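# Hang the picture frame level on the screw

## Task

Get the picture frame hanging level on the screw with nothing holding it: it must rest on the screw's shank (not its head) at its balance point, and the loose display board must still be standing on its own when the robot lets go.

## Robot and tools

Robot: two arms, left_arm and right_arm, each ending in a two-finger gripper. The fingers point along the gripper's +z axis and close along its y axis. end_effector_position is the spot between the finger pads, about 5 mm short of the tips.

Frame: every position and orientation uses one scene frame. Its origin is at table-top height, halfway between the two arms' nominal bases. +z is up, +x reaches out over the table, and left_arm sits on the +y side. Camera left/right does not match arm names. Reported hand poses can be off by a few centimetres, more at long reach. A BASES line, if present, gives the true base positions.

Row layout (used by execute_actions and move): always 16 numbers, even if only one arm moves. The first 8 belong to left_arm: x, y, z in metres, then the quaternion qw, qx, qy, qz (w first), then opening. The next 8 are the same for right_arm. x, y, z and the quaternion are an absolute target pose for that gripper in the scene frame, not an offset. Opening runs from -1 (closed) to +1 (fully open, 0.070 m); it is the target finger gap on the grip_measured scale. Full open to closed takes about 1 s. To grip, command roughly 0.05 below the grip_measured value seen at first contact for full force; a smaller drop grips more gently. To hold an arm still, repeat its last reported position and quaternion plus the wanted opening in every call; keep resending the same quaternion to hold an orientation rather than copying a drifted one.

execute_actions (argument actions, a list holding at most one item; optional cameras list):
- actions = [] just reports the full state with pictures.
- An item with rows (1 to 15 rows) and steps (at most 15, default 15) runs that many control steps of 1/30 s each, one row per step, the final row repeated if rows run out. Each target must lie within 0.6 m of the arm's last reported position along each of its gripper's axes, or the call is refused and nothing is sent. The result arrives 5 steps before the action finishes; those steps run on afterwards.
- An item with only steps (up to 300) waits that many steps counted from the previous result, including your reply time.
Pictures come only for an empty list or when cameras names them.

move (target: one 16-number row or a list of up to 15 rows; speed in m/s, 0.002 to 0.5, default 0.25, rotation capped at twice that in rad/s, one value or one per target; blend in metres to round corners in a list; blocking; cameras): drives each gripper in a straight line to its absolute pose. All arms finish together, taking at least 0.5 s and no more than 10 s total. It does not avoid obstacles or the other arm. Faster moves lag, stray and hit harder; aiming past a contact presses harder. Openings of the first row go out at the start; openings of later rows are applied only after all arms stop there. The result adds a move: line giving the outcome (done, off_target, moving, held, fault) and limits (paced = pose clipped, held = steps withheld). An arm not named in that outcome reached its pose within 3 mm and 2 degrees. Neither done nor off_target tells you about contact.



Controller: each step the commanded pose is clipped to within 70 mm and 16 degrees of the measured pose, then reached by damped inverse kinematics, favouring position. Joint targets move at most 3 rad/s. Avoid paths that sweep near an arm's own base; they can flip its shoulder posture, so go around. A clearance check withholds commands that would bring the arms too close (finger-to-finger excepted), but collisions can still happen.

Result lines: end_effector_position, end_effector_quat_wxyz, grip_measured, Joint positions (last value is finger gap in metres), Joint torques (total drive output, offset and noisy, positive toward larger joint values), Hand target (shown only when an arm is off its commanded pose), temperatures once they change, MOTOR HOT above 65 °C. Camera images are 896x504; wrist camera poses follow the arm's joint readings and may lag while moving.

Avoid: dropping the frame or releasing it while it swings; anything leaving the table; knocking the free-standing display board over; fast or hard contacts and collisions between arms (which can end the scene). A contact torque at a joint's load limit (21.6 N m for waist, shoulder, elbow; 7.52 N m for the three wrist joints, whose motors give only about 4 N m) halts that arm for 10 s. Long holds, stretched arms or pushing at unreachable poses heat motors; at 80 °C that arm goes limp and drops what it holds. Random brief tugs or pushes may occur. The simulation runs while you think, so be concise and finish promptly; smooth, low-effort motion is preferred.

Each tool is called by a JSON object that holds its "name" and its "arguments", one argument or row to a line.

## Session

{"name": "execute_actions", "arguments": {
  "actions": [],
  "cameras": ["all"]
}}

Scene clock: 0.00 s of 4500.00 s.
left_arm: end_effector_position=(+0.4202, +0.3387, +0.3327) grip_measured=+0.98 end_effector_quat_wxyz=(+0.569, -0.093, +0.773, -0.263) | right_arm: end_effector_position=(+0.0592, +0.1070, +0.2848) grip_measured=+0.98 end_effector_quat_wxyz=(-0.315, +0.854, -0.247, -0.332)
Joint positions: left_arm=[0.682 1.54 -1.063 -1.578 0.957 1.346 0.069] | right_arm=[1.098 1.584 -1.251 0.984 0.989 -1.935 0.069]
Joint torques (N m): no reading
Motor temperatures (°C): left_arm=[30 31 31 31 34 29] | right_arm=[29 30 32 34 37 31]
Hand target: left_arm +0.4202, +0.3387, +0.3327; +0.569, -0.093, +0.773, -0.263 | right_arm +0.0592, +0.1070, +0.2848; -0.315, +0.854, -0.247, -0.332
camera_calibration:
cam_left_wrist: T_world_to_cam=[[-0.138706, -0.855818, 0.498333, 0.185907], [-0.798703, -0.200837, -0.56722, 0.592892], [0.585521, -0.476697, -0.655687, 0.255288], [0, 0, 0, 1]] pos_world=[0.349855, 0.399872, 0.411046]
cam_right_wrist: T_world_to_cam=[[0.659874, 0.664269, 0.351161, -0.209506], [0.748517, -0.621891, -0.230161, 0.0814786], [0.0654945, 0.414727, -0.907586, 0.32858], [0, 0, 0, 1]] pos_world=[0.0557395, 0.0535684, 0.390538]

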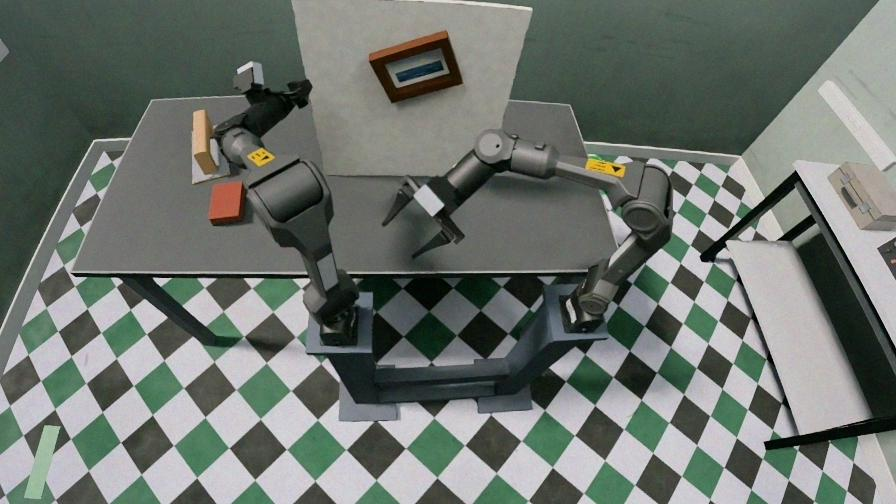

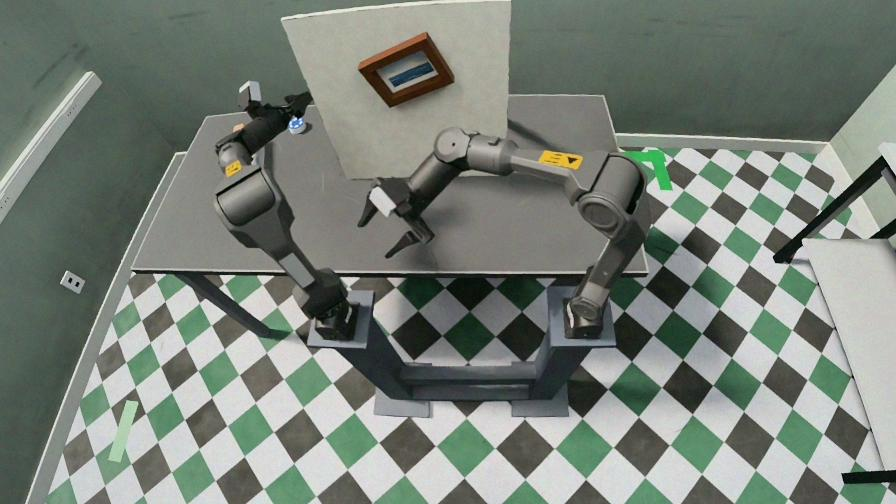

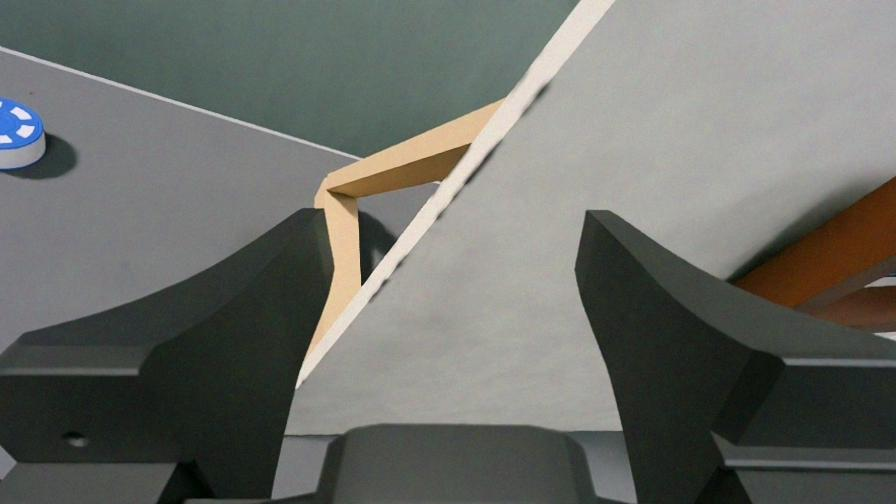

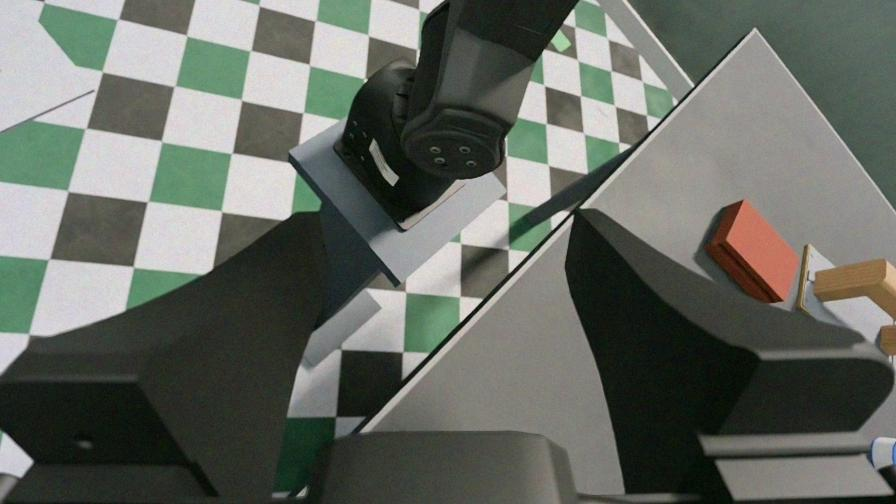

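{"name": "zoom_image", "arguments": {
  "camera": "cam_head_left",
  "region": [355, 20, 475, 110]
}}

{"name": "zoom_image", "arguments": {
  "camera": "cam_head_right",
  "region": [345, 20, 465, 120]
}}

{"name": "zoom_image", "arguments": {
  "camera": "cam_head_left",
  "region": [280, 0, 560, 190]
}}

{"name": "zoom_image", "arguments": {
  "camera": "cam_head_right",
  "region": [270, 0, 550, 190]
}}

{"name": "zoom_image", "arguments": {
  "camera": "cam_left_wrist",
  "region": [640, 120, 896, 400]
}}

Scaled by 4.200 from the camera's 896x504 image, which has a finer 1280x720 frame.

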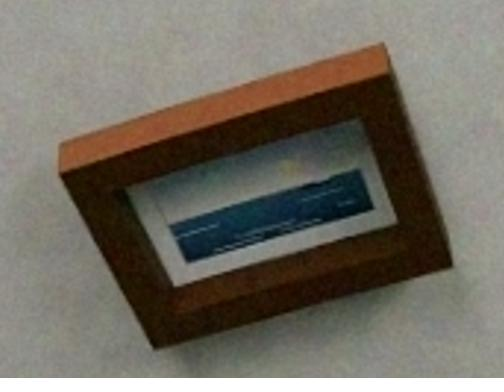

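Scaled by 4.200 from the camera's 896x504 image, which has a finer 1280x720 frame.

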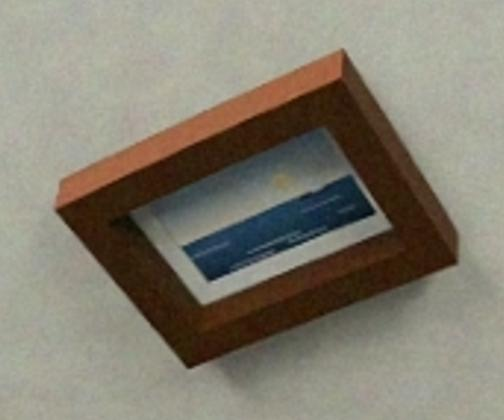

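Scaled by 1.800 from the camera's 896x504 image, which has a finer 1280x720 frame.

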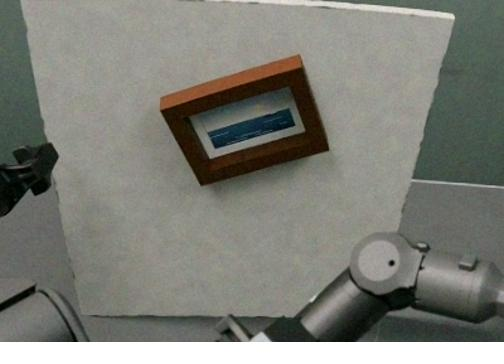

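Scaled by 1.800 from the camera's 896x504 image, which has a finer 1280x720 frame.

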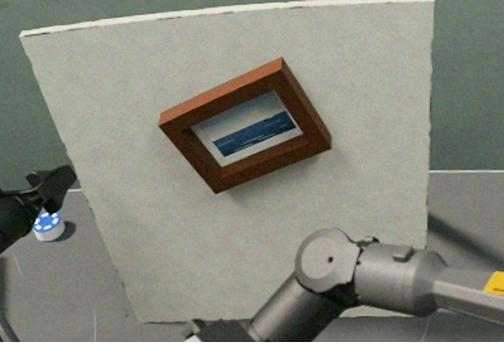

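Scaled by 1.800 from the camera's 896x504 image, which has a finer 1280x720 frame.

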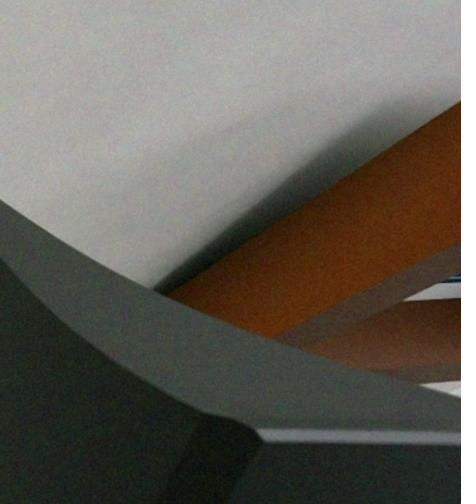

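{"name": "move", "arguments": {
  "target": [
    [0.32,0.27,0.39,0.65,-0.03,0.755,-0.10,0.98,0.25,-0.06,0.38,0.3793,-0.3812,0.6021,0.5901,0.8],
    [0.30,0.24,0.40,0.691,0.013,0.723,-0.013,0.98,0.42,-0.26,0.455,0.284,0.252,0.704,0.600,0.8]
  ],
  "speed": 0.25,
  "blend": [0.03, 0],
  "cameras": ["all"]
}}

Scene clock: 15.03 s of 4500.00 s.
left_arm: end_effector_position=(+0.2999, +0.2399, +0.4004) grip_measured=+0.98 end_effector_quat_wxyz=(+0.691, +0.013, +0.723, -0.013) | right_arm: end_effector_position=(+0.4200, -0.2598, +0.4552) grip_measured=+0.80 end_effector_quat_wxyz=(+0.284, +0.252, +0.704, +0.600)
Joint positions: left_arm=[0.16 0.772 -0.653 -1.503 0.192 1.51 0.069] | right_arm=[-0.392 1.524 -1.454 1.437 1.206 -0.036 0.063]
Joint torques (N m): left_arm=[0.56 -1.77 -2.98 -0.3 0.02 -0.07] | right_arm=[0.22 -4.93 -3.62 1.08 -0.02 -0.2]
Off the commanded pose: left_arm 0.000 m, 0 deg | right_arm 0.000 m, 0 deg.
Kept back: nothing.
move: done
camera_calibration:
cam_left_wrist: T_world_to_cam=[[-0.013966, -0.99983, -0.0120688, 0.252462], [-0.596045, 0.0180156, -0.802749, 0.496434], [0.802829, -0.00401764, -0.596195, 0.120575], [0, 0, 0, 1]]
cam_right_wrist: T_world_to_cam=[[-0.0478242, -0.133635, -0.989876, 0.436657], [-0.991338, 0.12771, 0.0306537, 0.429281], [0.122321, 0.982767, -0.138586, 0.385417], [0, 0, 0, 1]]

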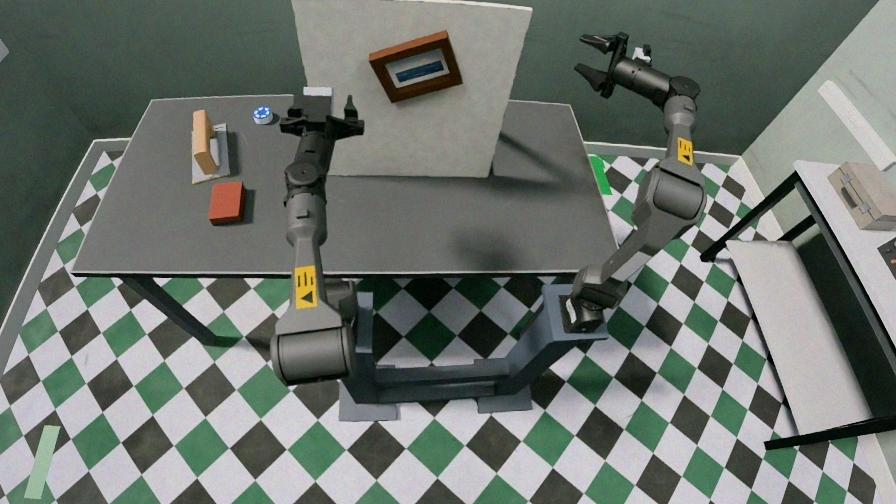

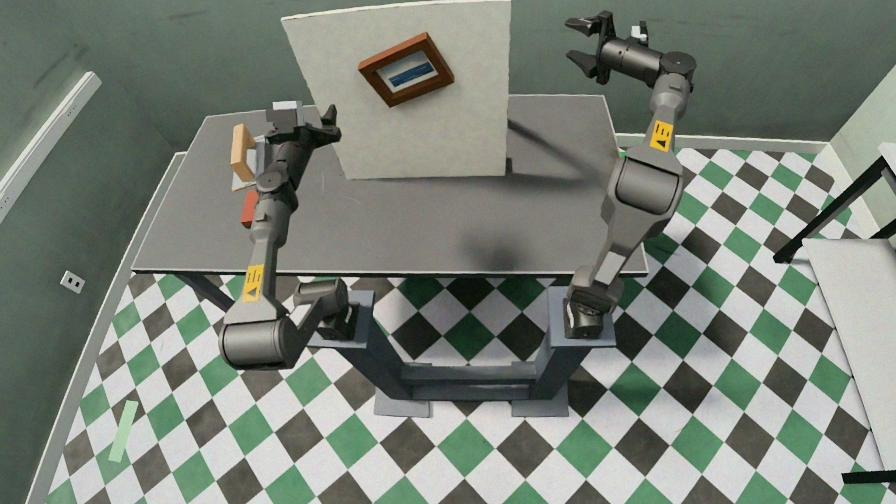

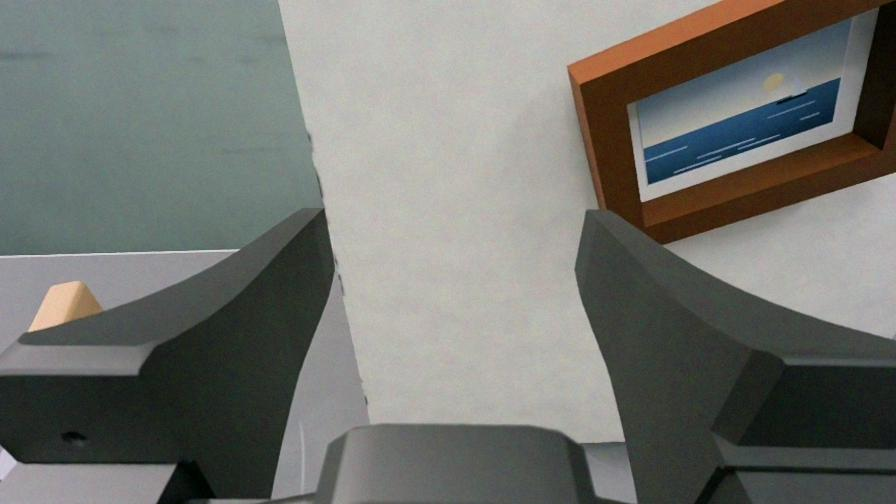

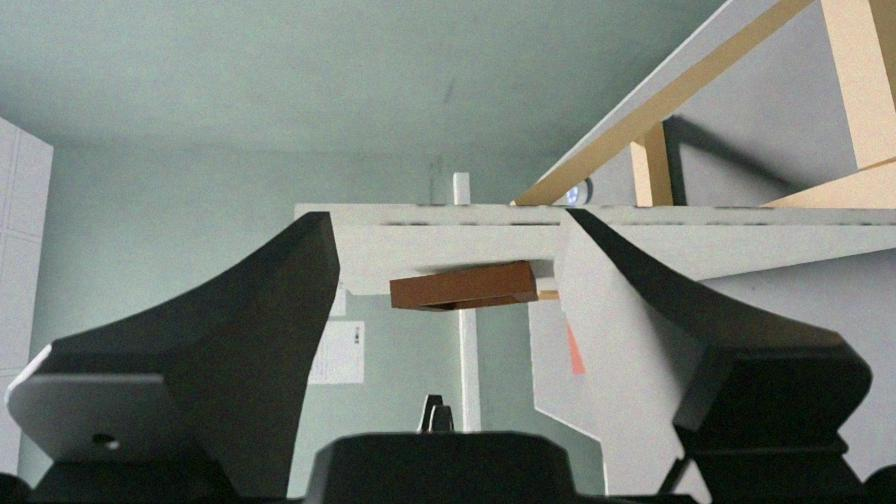

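{"name": "zoom_image", "arguments": {
  "camera": "cam_right_wrist",
  "region": [370, 230, 570, 330]
}}

{"name": "zoom_image", "arguments": {
  "camera": "cam_right_wrist",
  "region": [380, 250, 460, 300]
}}

Scaled by 2.520 from the camera's 896x504 image, which has a finer 1280x720 frame.

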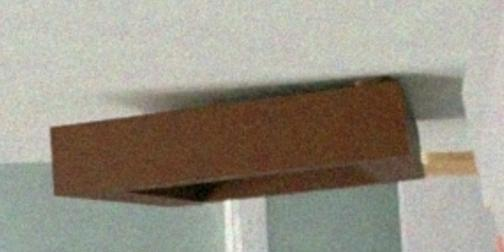

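Scaled by 6.300 from the camera's 896x504 image, which has a finer 1280x720 frame.

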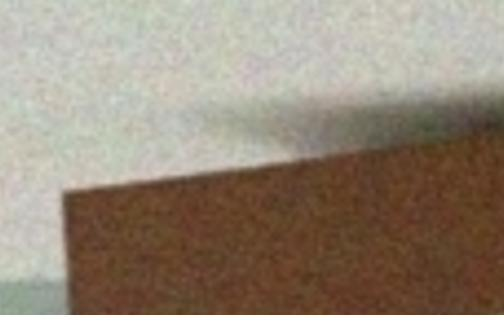

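{"name": "move", "arguments": {
  "target": [0.29,0.075,0.36,0.691,0.013,0.723,-0.013,0.6,0.472,-0.215,0.458,0.284,0.252,0.704,0.600,0.8],
  "speed": 0.15,
  "cameras": ["all"]
}}

Scene clock: 17.20 s of 4500.00 s.
left_arm: end_effector_position=(+0.2902, +0.0745, +0.3600) grip_measured=+0.60 end_effector_quat_wxyz=(+0.691, +0.013, +0.723, -0.013) | right_arm: end_effector_position=(+0.4723, -0.2147, +0.4581) grip_measured=+0.80 end_effector_quat_wxyz=(+0.284, +0.252, +0.704, +0.600)
Joint positions: left_arm=[-1.164 1.177 -0.691 -1.435 -1.15 1.152 0.056] | right_arm=[-0.19 1.656 -1.619 1.399 1.012 0.036 0.063]
Joint torques (N m): left_arm=[0.67 -3.96 -2.45 0.62 -0.44 0.07] | right_arm=[-0.47 -7.46 -3.68 0.85 0 -0.13]
Off the commanded pose: left_arm 0.001 m, 0 deg | right_arm 0.000 m, 0 deg.
Kept back: nothing.
move: done
camera_calibration:
cam_left_wrist: T_world_to_cam=[[-0.0142267, -0.999825, -0.0121738, 0.0865333], [-0.596342, 0.0182569, -0.802523, 0.461157], [0.802604, -0.00415749, -0.596497, 0.10388], [0, 0, 0, 1]]
cam_right_wrist: T_world_to_cam=[[-0.0483578, -0.132374, -0.990019, 0.448555], [-0.9913, 0.127841, 0.0313269, 0.474972], [0.122418, 0.982921, -0.137405, 0.334516], [0, 0, 0, 1]]

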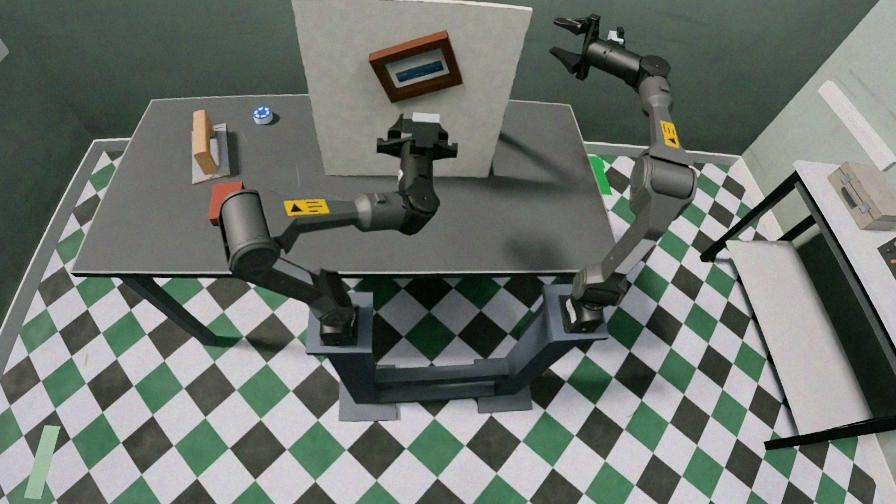

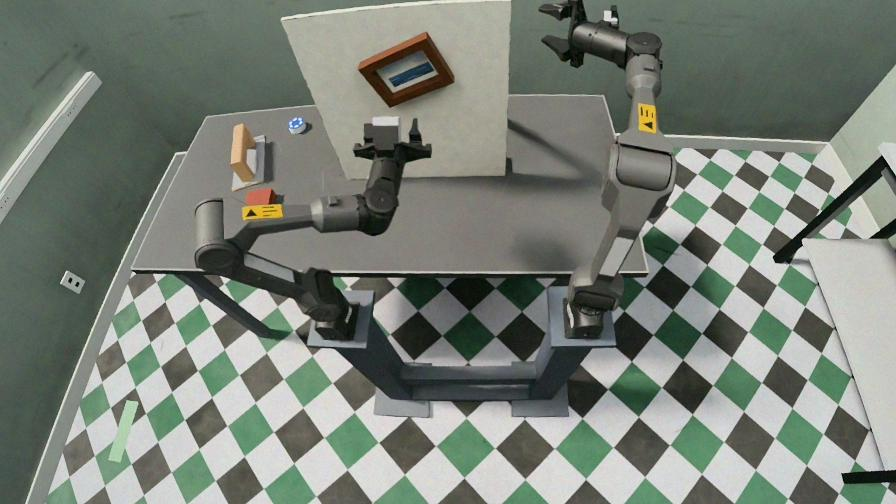

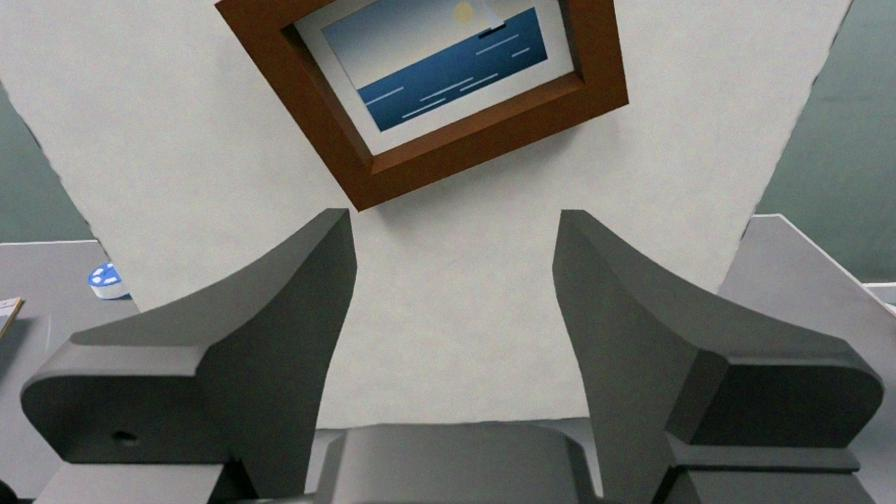

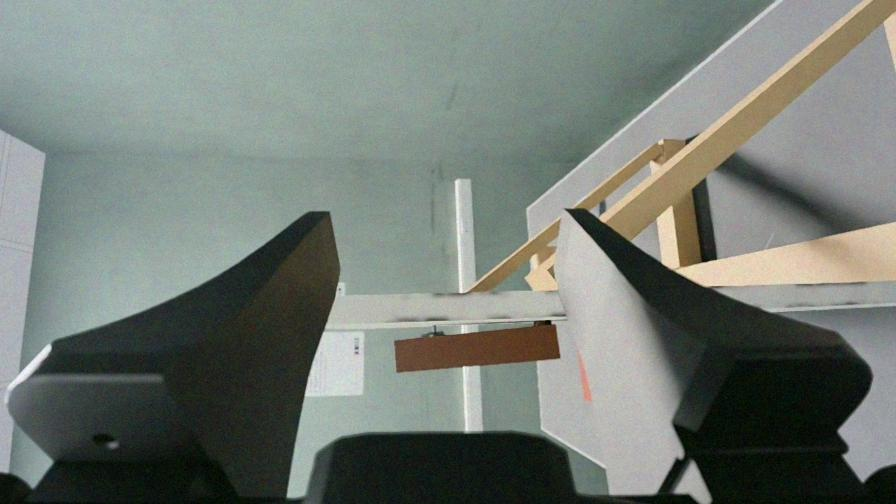

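{"name": "zoom_image", "arguments": {
  "camera": "cam_right_wrist",
  "region": [385, 300, 485, 380]
}}

{"name": "zoom_image", "arguments": {
  "camera": "cam_right_wrist",
  "region": [410, 315, 460, 345]
}}

{"name": "zoom_image", "arguments": {
  "camera": "cam_left_wrist",
  "region": [200, 0, 660, 220]
}}

Scaled by 5.040 from the camera's 896x504 image, which has a finer 1280x720 frame.

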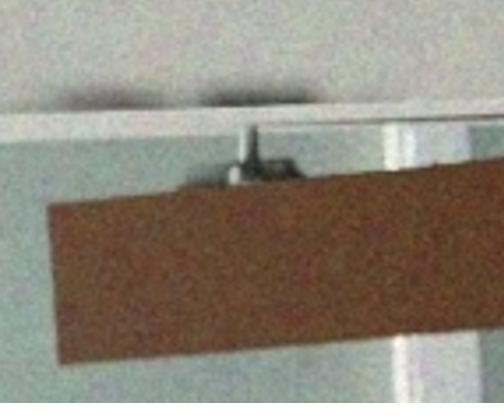

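Scaled by 10.080 from the camera's 896x504 image, which has a finer 1280x720 frame.

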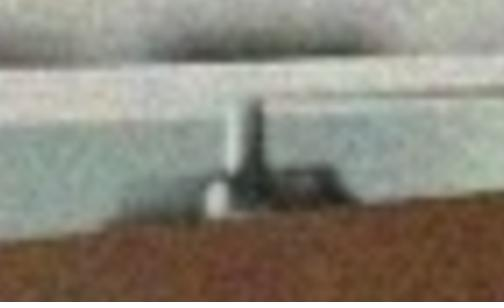

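Scaled by 1.096 from the camera's 896x504 image, which has a finer 1280x720 frame.

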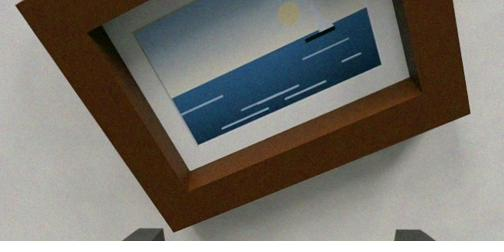

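{"name": "move", "arguments": {
  "target": [0.325,0.062,0.328,0.3709,-0.4834,0.4248,-0.6695,0.2,0.472,-0.215,0.458,0.284,0.252,0.704,0.600,0.8],
  "speed": 0.3,
  "cameras": ["all"]
}}

Scene clock: 23.20 s of 4500.00 s.
left_arm: end_effector_position=(+0.3250, +0.0619, +0.3279) grip_measured=+0.20 end_effector_quat_wxyz=(-0.371, +0.483, -0.425, +0.670) | right_arm: end_effector_position=(+0.4722, -0.2150, +0.4577) grip_measured=+0.80 end_effector_quat_wxyz=(+0.284, +0.252, +0.704, +0.600)
Joint positions: left_arm=[-0.864 1.358 -0.464 -0.72 -1.141 -1.434 0.042] | right_arm=[-0.191 1.656 -1.618 1.399 1.013 0.036 0.063]
Joint torques (N m): left_arm=[0.4 -3.56 -1.88 0.38 -1.18 0.09] | right_arm=[-0.41 -7.42 -3.66 0.95 -0.04 -0.2]
Off the commanded pose: left_arm 0.000 m, 0 deg | right_arm 0.000 m, 0 deg.
Kept back: nothing.
move: done
camera_calibration:
cam_left_wrist: T_world_to_cam=[[-0.0662835, 0.348833, 0.934838, -0.303053], [-0.752846, -0.632365, 0.182586, 0.224503], [0.654851, -0.691687, 0.304533, -0.148135], [0, 0, 0, 1]]
cam_right_wrist: T_world_to_cam=[[-0.0493572, -0.1322, -0.989994, 0.44867], [-0.991266, 0.127849, 0.0323482, 0.474484], [0.122293, 0.982944, -0.137355, 0.334781], [0, 0, 0, 1]]

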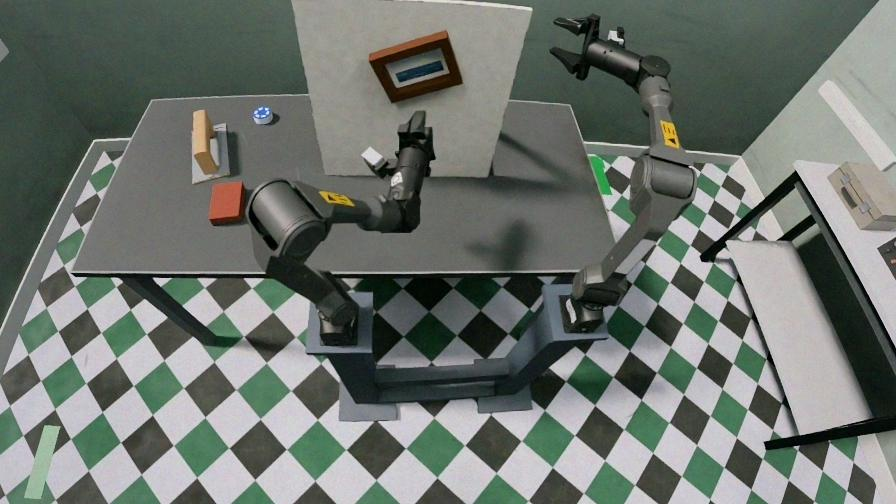

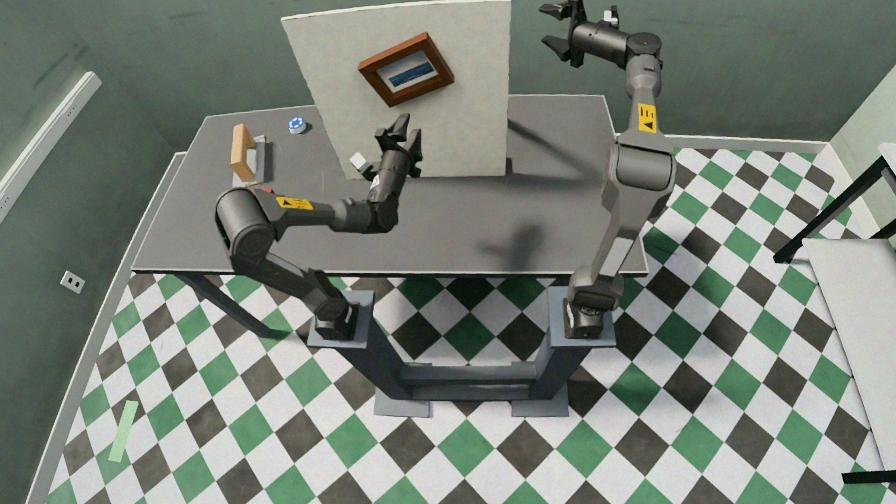

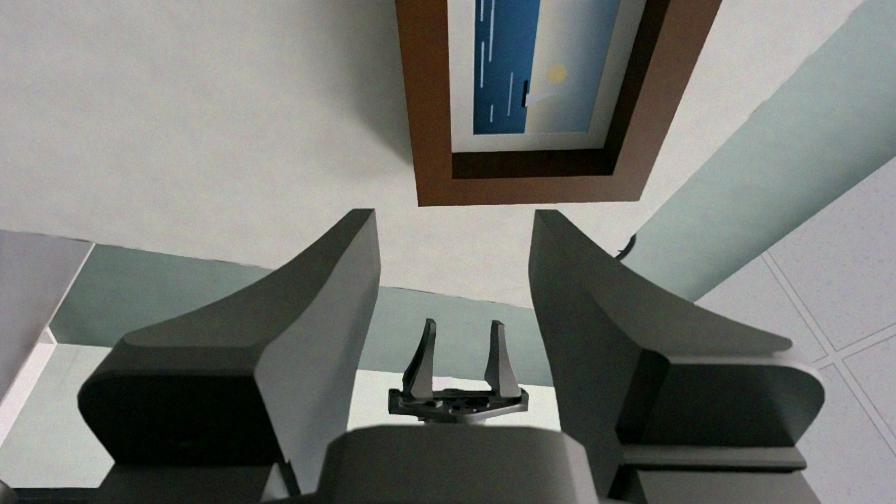

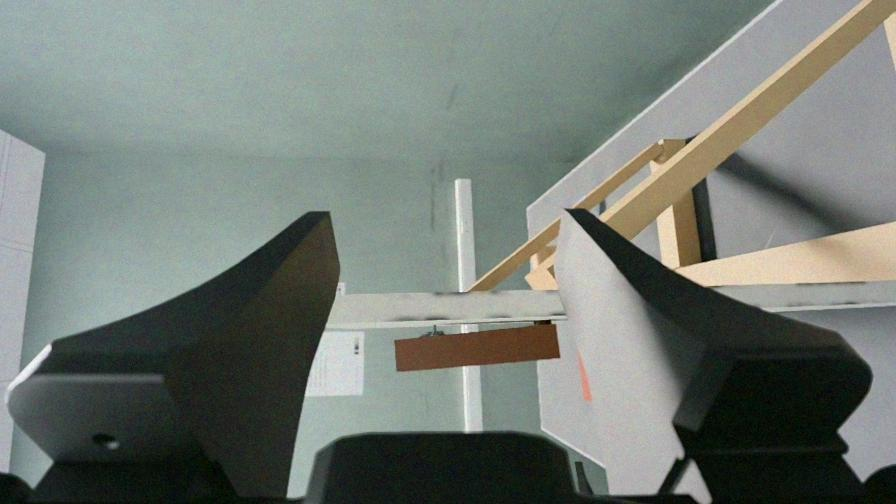

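{"name": "move", "arguments": {
  "target": [0.392,0.053,0.3278,0.3709,-0.4834,0.4248,-0.6695,0.2,0.472,-0.215,0.458,0.284,0.252,0.704,0.600,0.8],
  "speed": 0.12,
  "cameras": ["all"]
}}

Scene clock: 28.83 s of 4500.00 s.
left_arm: end_effector_position=(+0.3926, +0.0529, +0.3277) grip_measured=+0.20 end_effector_quat_wxyz=(-0.371, +0.484, -0.425, +0.669) | right_arm: end_effector_position=(+0.4722, -0.2150, +0.4577) grip_measured=+0.80 end_effector_quat_wxyz=(+0.284, +0.252, +0.704, +0.600)
Joint positions: left_arm=[-0.657 1.55 -0.66 -0.512 -1.054 -1.562 0.042] | right_arm=[-0.191 1.656 -1.618 1.399 1.013 0.036 0.063]
Joint torques (N m): left_arm=[-0.76 -6.23 -1.84 0.14 -1.39 0.09] | right_arm=[-0.48 -7.44 -3.67 0.94 -0.08 -0.18]
Off the commanded pose: left_arm 0.001 m, 0 deg | right_arm 0.000 m, 0 deg.
Kept back: nothing.
move: done
camera_calibration:
cam_left_wrist: T_world_to_cam=[[-0.0662669, 0.348763, 0.934865, -0.295255], [-0.752449, -0.632794, 0.182736, 0.269626], [0.655309, -0.691329, 0.30436, -0.198725], [0, 0, 0, 1]]
cam_right_wrist: T_world_to_cam=[[-0.0493572, -0.1322, -0.989994, 0.44867], [-0.991266, 0.127849, 0.0323482, 0.474484], [0.122293, 0.982944, -0.137355, 0.334781], [0, 0, 0, 1]]

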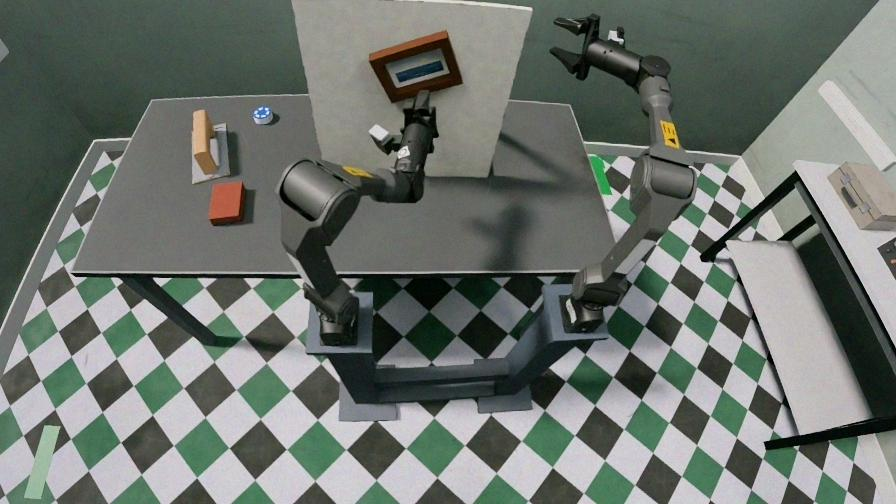

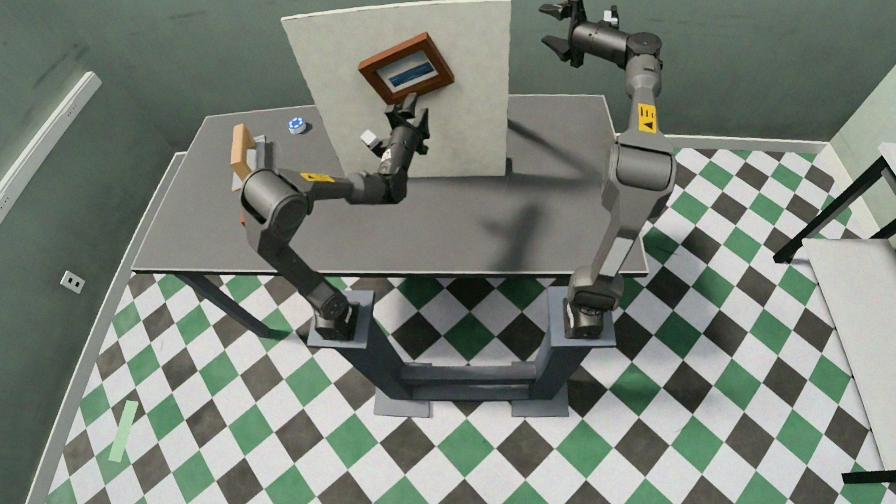

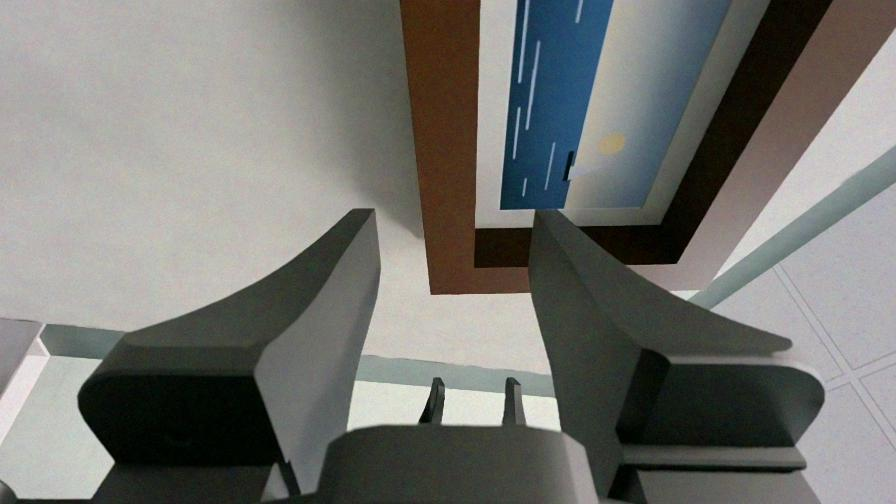

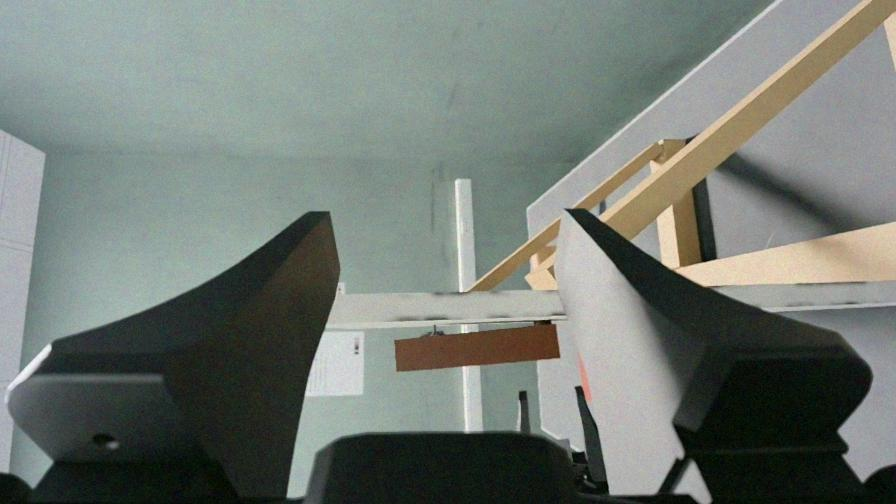

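{"name": "move", "arguments": {
  "target": [
    [0.3963,0.0796,0.3166,0.3645,-0.4882,0.4160,-0.6750,0.1,0.472,-0.215,0.458,0.284,0.252,0.704,0.600,0.8],
    [0.429,0.0726,0.3226,0.3645,-0.4882,0.4160,-0.6750,0.1,0.472,-0.215,0.458,0.284,0.252,0.704,0.600,0.8]
  ],
  "speed": [0.08, 0.04],
  "blend": [0.005, 0],
  "cameras": ["all"]
}}

Scene clock: 31.57 s of 4500.00 s.
left_arm: end_effector_position=(+0.4292, +0.0724, +0.3227) grip_measured=+0.10 end_effector_quat_wxyz=(-0.365, +0.488, -0.416, +0.675) | right_arm: end_effector_position=(+0.4722, -0.2150, +0.4577) grip_measured=+0.80 end_effector_quat_wxyz=(+0.284, +0.252, +0.704, +0.600)
Joint positions: left_arm=[-0.503 1.63 -0.726 -0.343 -1.03 -1.704 0.038] | right_arm=[-0.191 1.656 -1.618 1.399 1.013 0.036 0.063]
Joint torques (N m): left_arm=[-0.14 -5.53 -2.06 0.21 -1.35 -0.09] | right_arm=[-0.48 -7.41 -3.69 0.94 -0.1 -0.17]
Off the commanded pose: left_arm 0.000 m, 0 deg | right_arm 0.000 m, 0 deg.
Kept back: nothing.
move: done
camera_calibration:
cam_left_wrist: T_world_to_cam=[[-0.0664932, 0.372995, 0.925448, -0.293579], [-0.752833, -0.62747, 0.198806, 0.305029], [0.654844, -0.683489, 0.322525, -0.213927], [0, 0, 0, 1]]
cam_right_wrist: T_world_to_cam=[[-0.0493572, -0.1322, -0.989994, 0.44867], [-0.991266, 0.127849, 0.0323482, 0.474484], [0.122293, 0.982944, -0.137355, 0.334781], [0, 0, 0, 1]]

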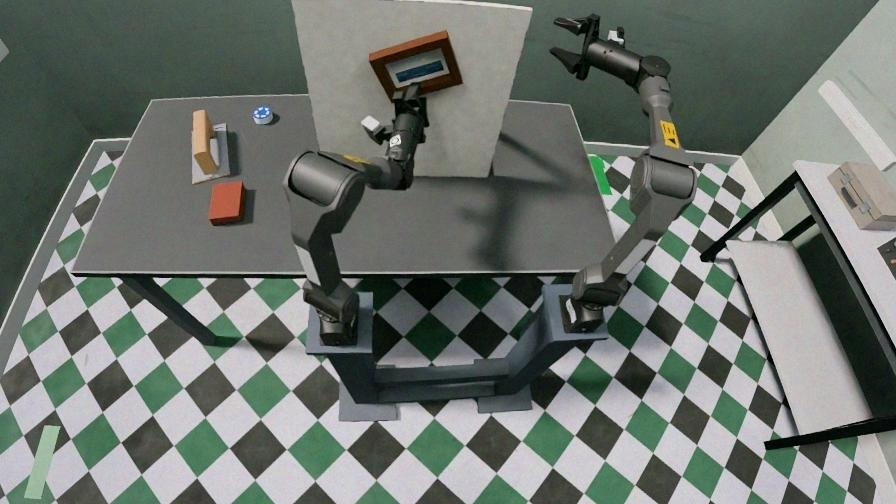

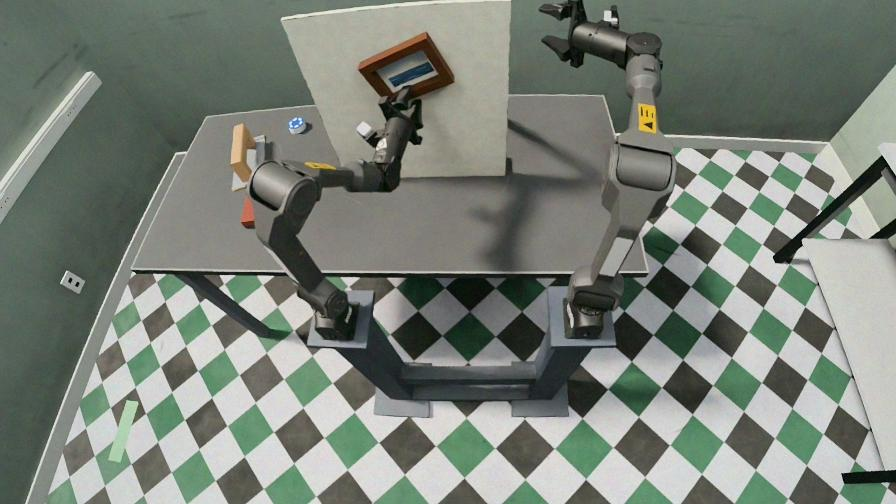

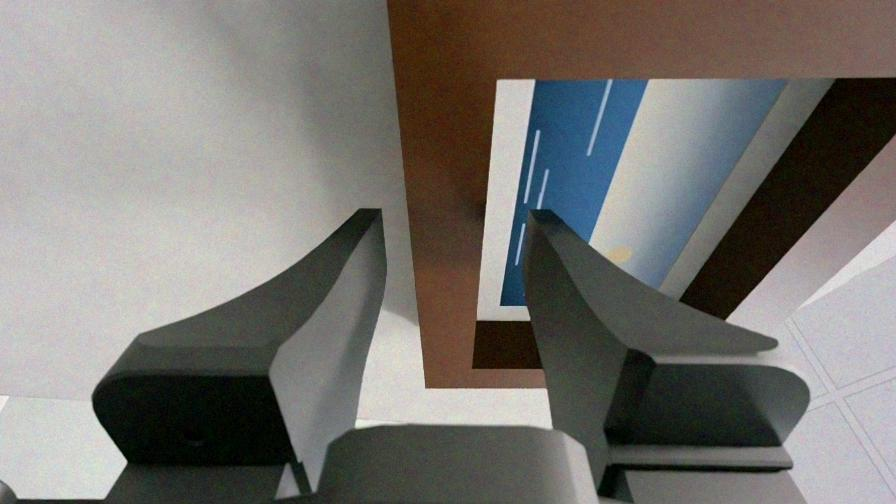

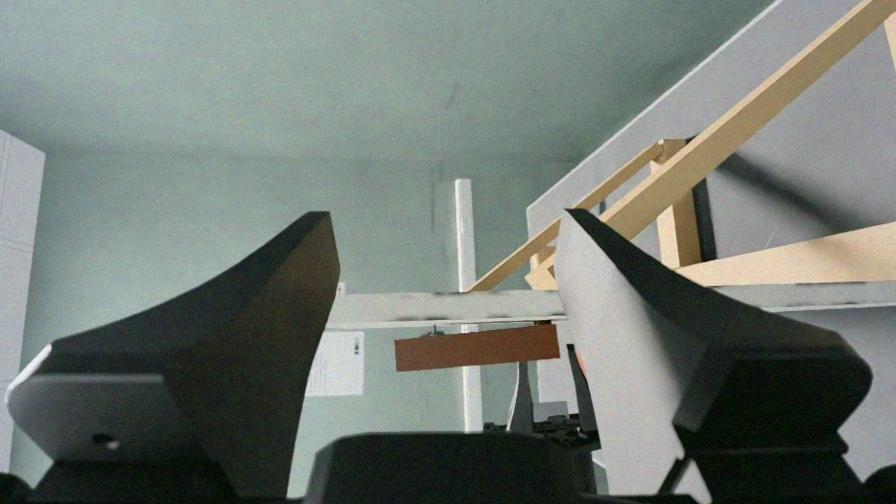

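{"name": "move", "arguments": {
  "target": [
    [0.429,0.0735,0.3245,0.3645,-0.4882,0.4160,-0.6750,0.1,0.472,-0.215,0.458,0.284,0.252,0.704,0.600,0.8],
    [0.429,0.0735,0.3245,0.3645,-0.4882,0.4160,-0.6750,-0.40,0.472,-0.215,0.458,0.284,0.252,0.704,0.600,0.8],
    [0.429,0.0735,0.3245,0.3645,-0.4882,0.4160,-0.6750,-0.48,0.472,-0.215,0.458,0.284,0.252,0.704,0.600,0.8]
  ],
  "speed": 0.02,
  "cameras": ["cam_left_wrist", "cam_right_wrist"]
}}

Scene clock: 34.73 s of 4500.00 s.
left_arm: end_effector_position=(+0.4289, +0.0736, +0.3244) grip_measured=-0.45 end_effector_quat_wxyz=(-0.364, +0.489, -0.416, +0.675) | right_arm: end_effector_position=(+0.4722, -0.2150, +0.4577) grip_measured=+0.80 end_effector_quat_wxyz=(+0.284, +0.252, +0.704, +0.600)
Joint positions: left_arm=[-0.5 1.623 -0.726 -0.342 -1.023 -1.704 0.019] | right_arm=[-0.191 1.656 -1.618 1.399 1.013 0.036 0.063]
Joint torques (N m): left_arm=[0.1 -6.98 -3.51 0.27 -1.41 0.11] | right_arm=[-0.48 -7.45 -3.66 0.93 -0.12 -0.16]
Off the commanded pose: left_arm 0.000 m, 0 deg | right_arm 0.000 m, 0 deg.
Kept back: nothing.
move: done
camera_calibration:
cam_left_wrist: T_world_to_cam=[[-0.0662367, 0.373954, 0.925079, -0.295637], [-0.752461, -0.627593, 0.199821, 0.304684], [0.655297, -0.682851, 0.322955, -0.213864], [0, 0, 0, 1]]
cam_right_wrist: T_world_to_cam=[[-0.0493572, -0.1322, -0.989994, 0.44867], [-0.991266, 0.127849, 0.0323482, 0.474484], [0.122293, 0.982944, -0.137355, 0.334781], [0, 0, 0, 1]]
Images, in order: cam_left_wrist, cam_right_wrist.

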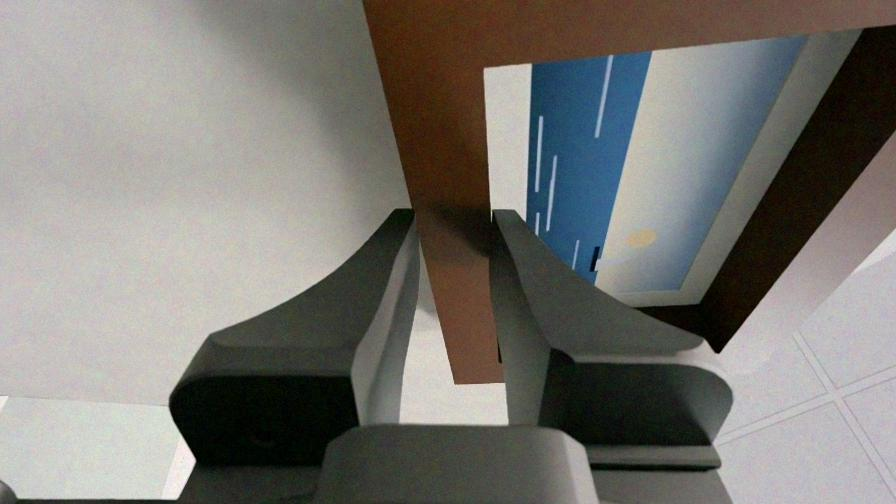

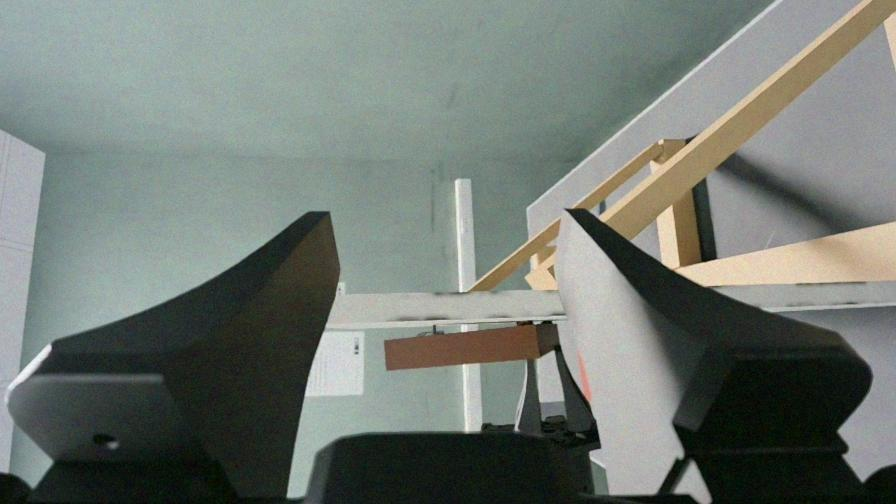

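{"name": "zoom_image", "arguments": {
  "camera": "cam_right_wrist",
  "region": [375, 300, 475, 380]
}}

{"name": "zoom_image", "arguments": {
  "camera": "cam_head_left",
  "region": [355, 20, 475, 110]
}}

{"name": "zoom_image", "arguments": {
  "camera": "cam_right_wrist",
  "region": [410, 315, 460, 345]
}}

Scaled by 5.040 from the camera's 896x504 image, which has a finer 1280x720 frame.

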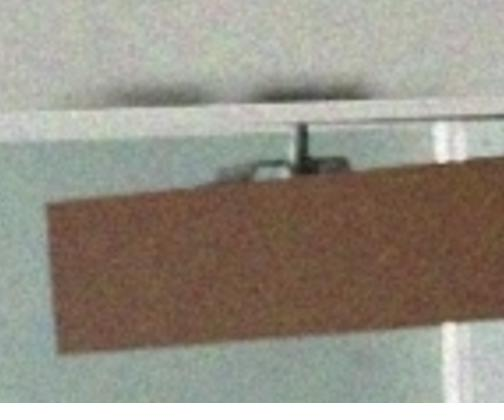

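This scene's latest camera images include none from cam_head_left. They are from: cam_left_wrist, cam_right_wrist. cam_head_left's image comes with the result of a call that names it in "cameras".

Scaled by 10.080 from the camera's 896x504 image, which has a finer 1280x720 frame.

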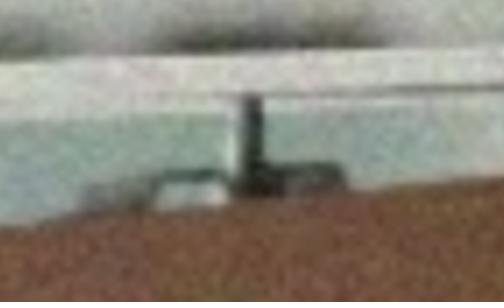

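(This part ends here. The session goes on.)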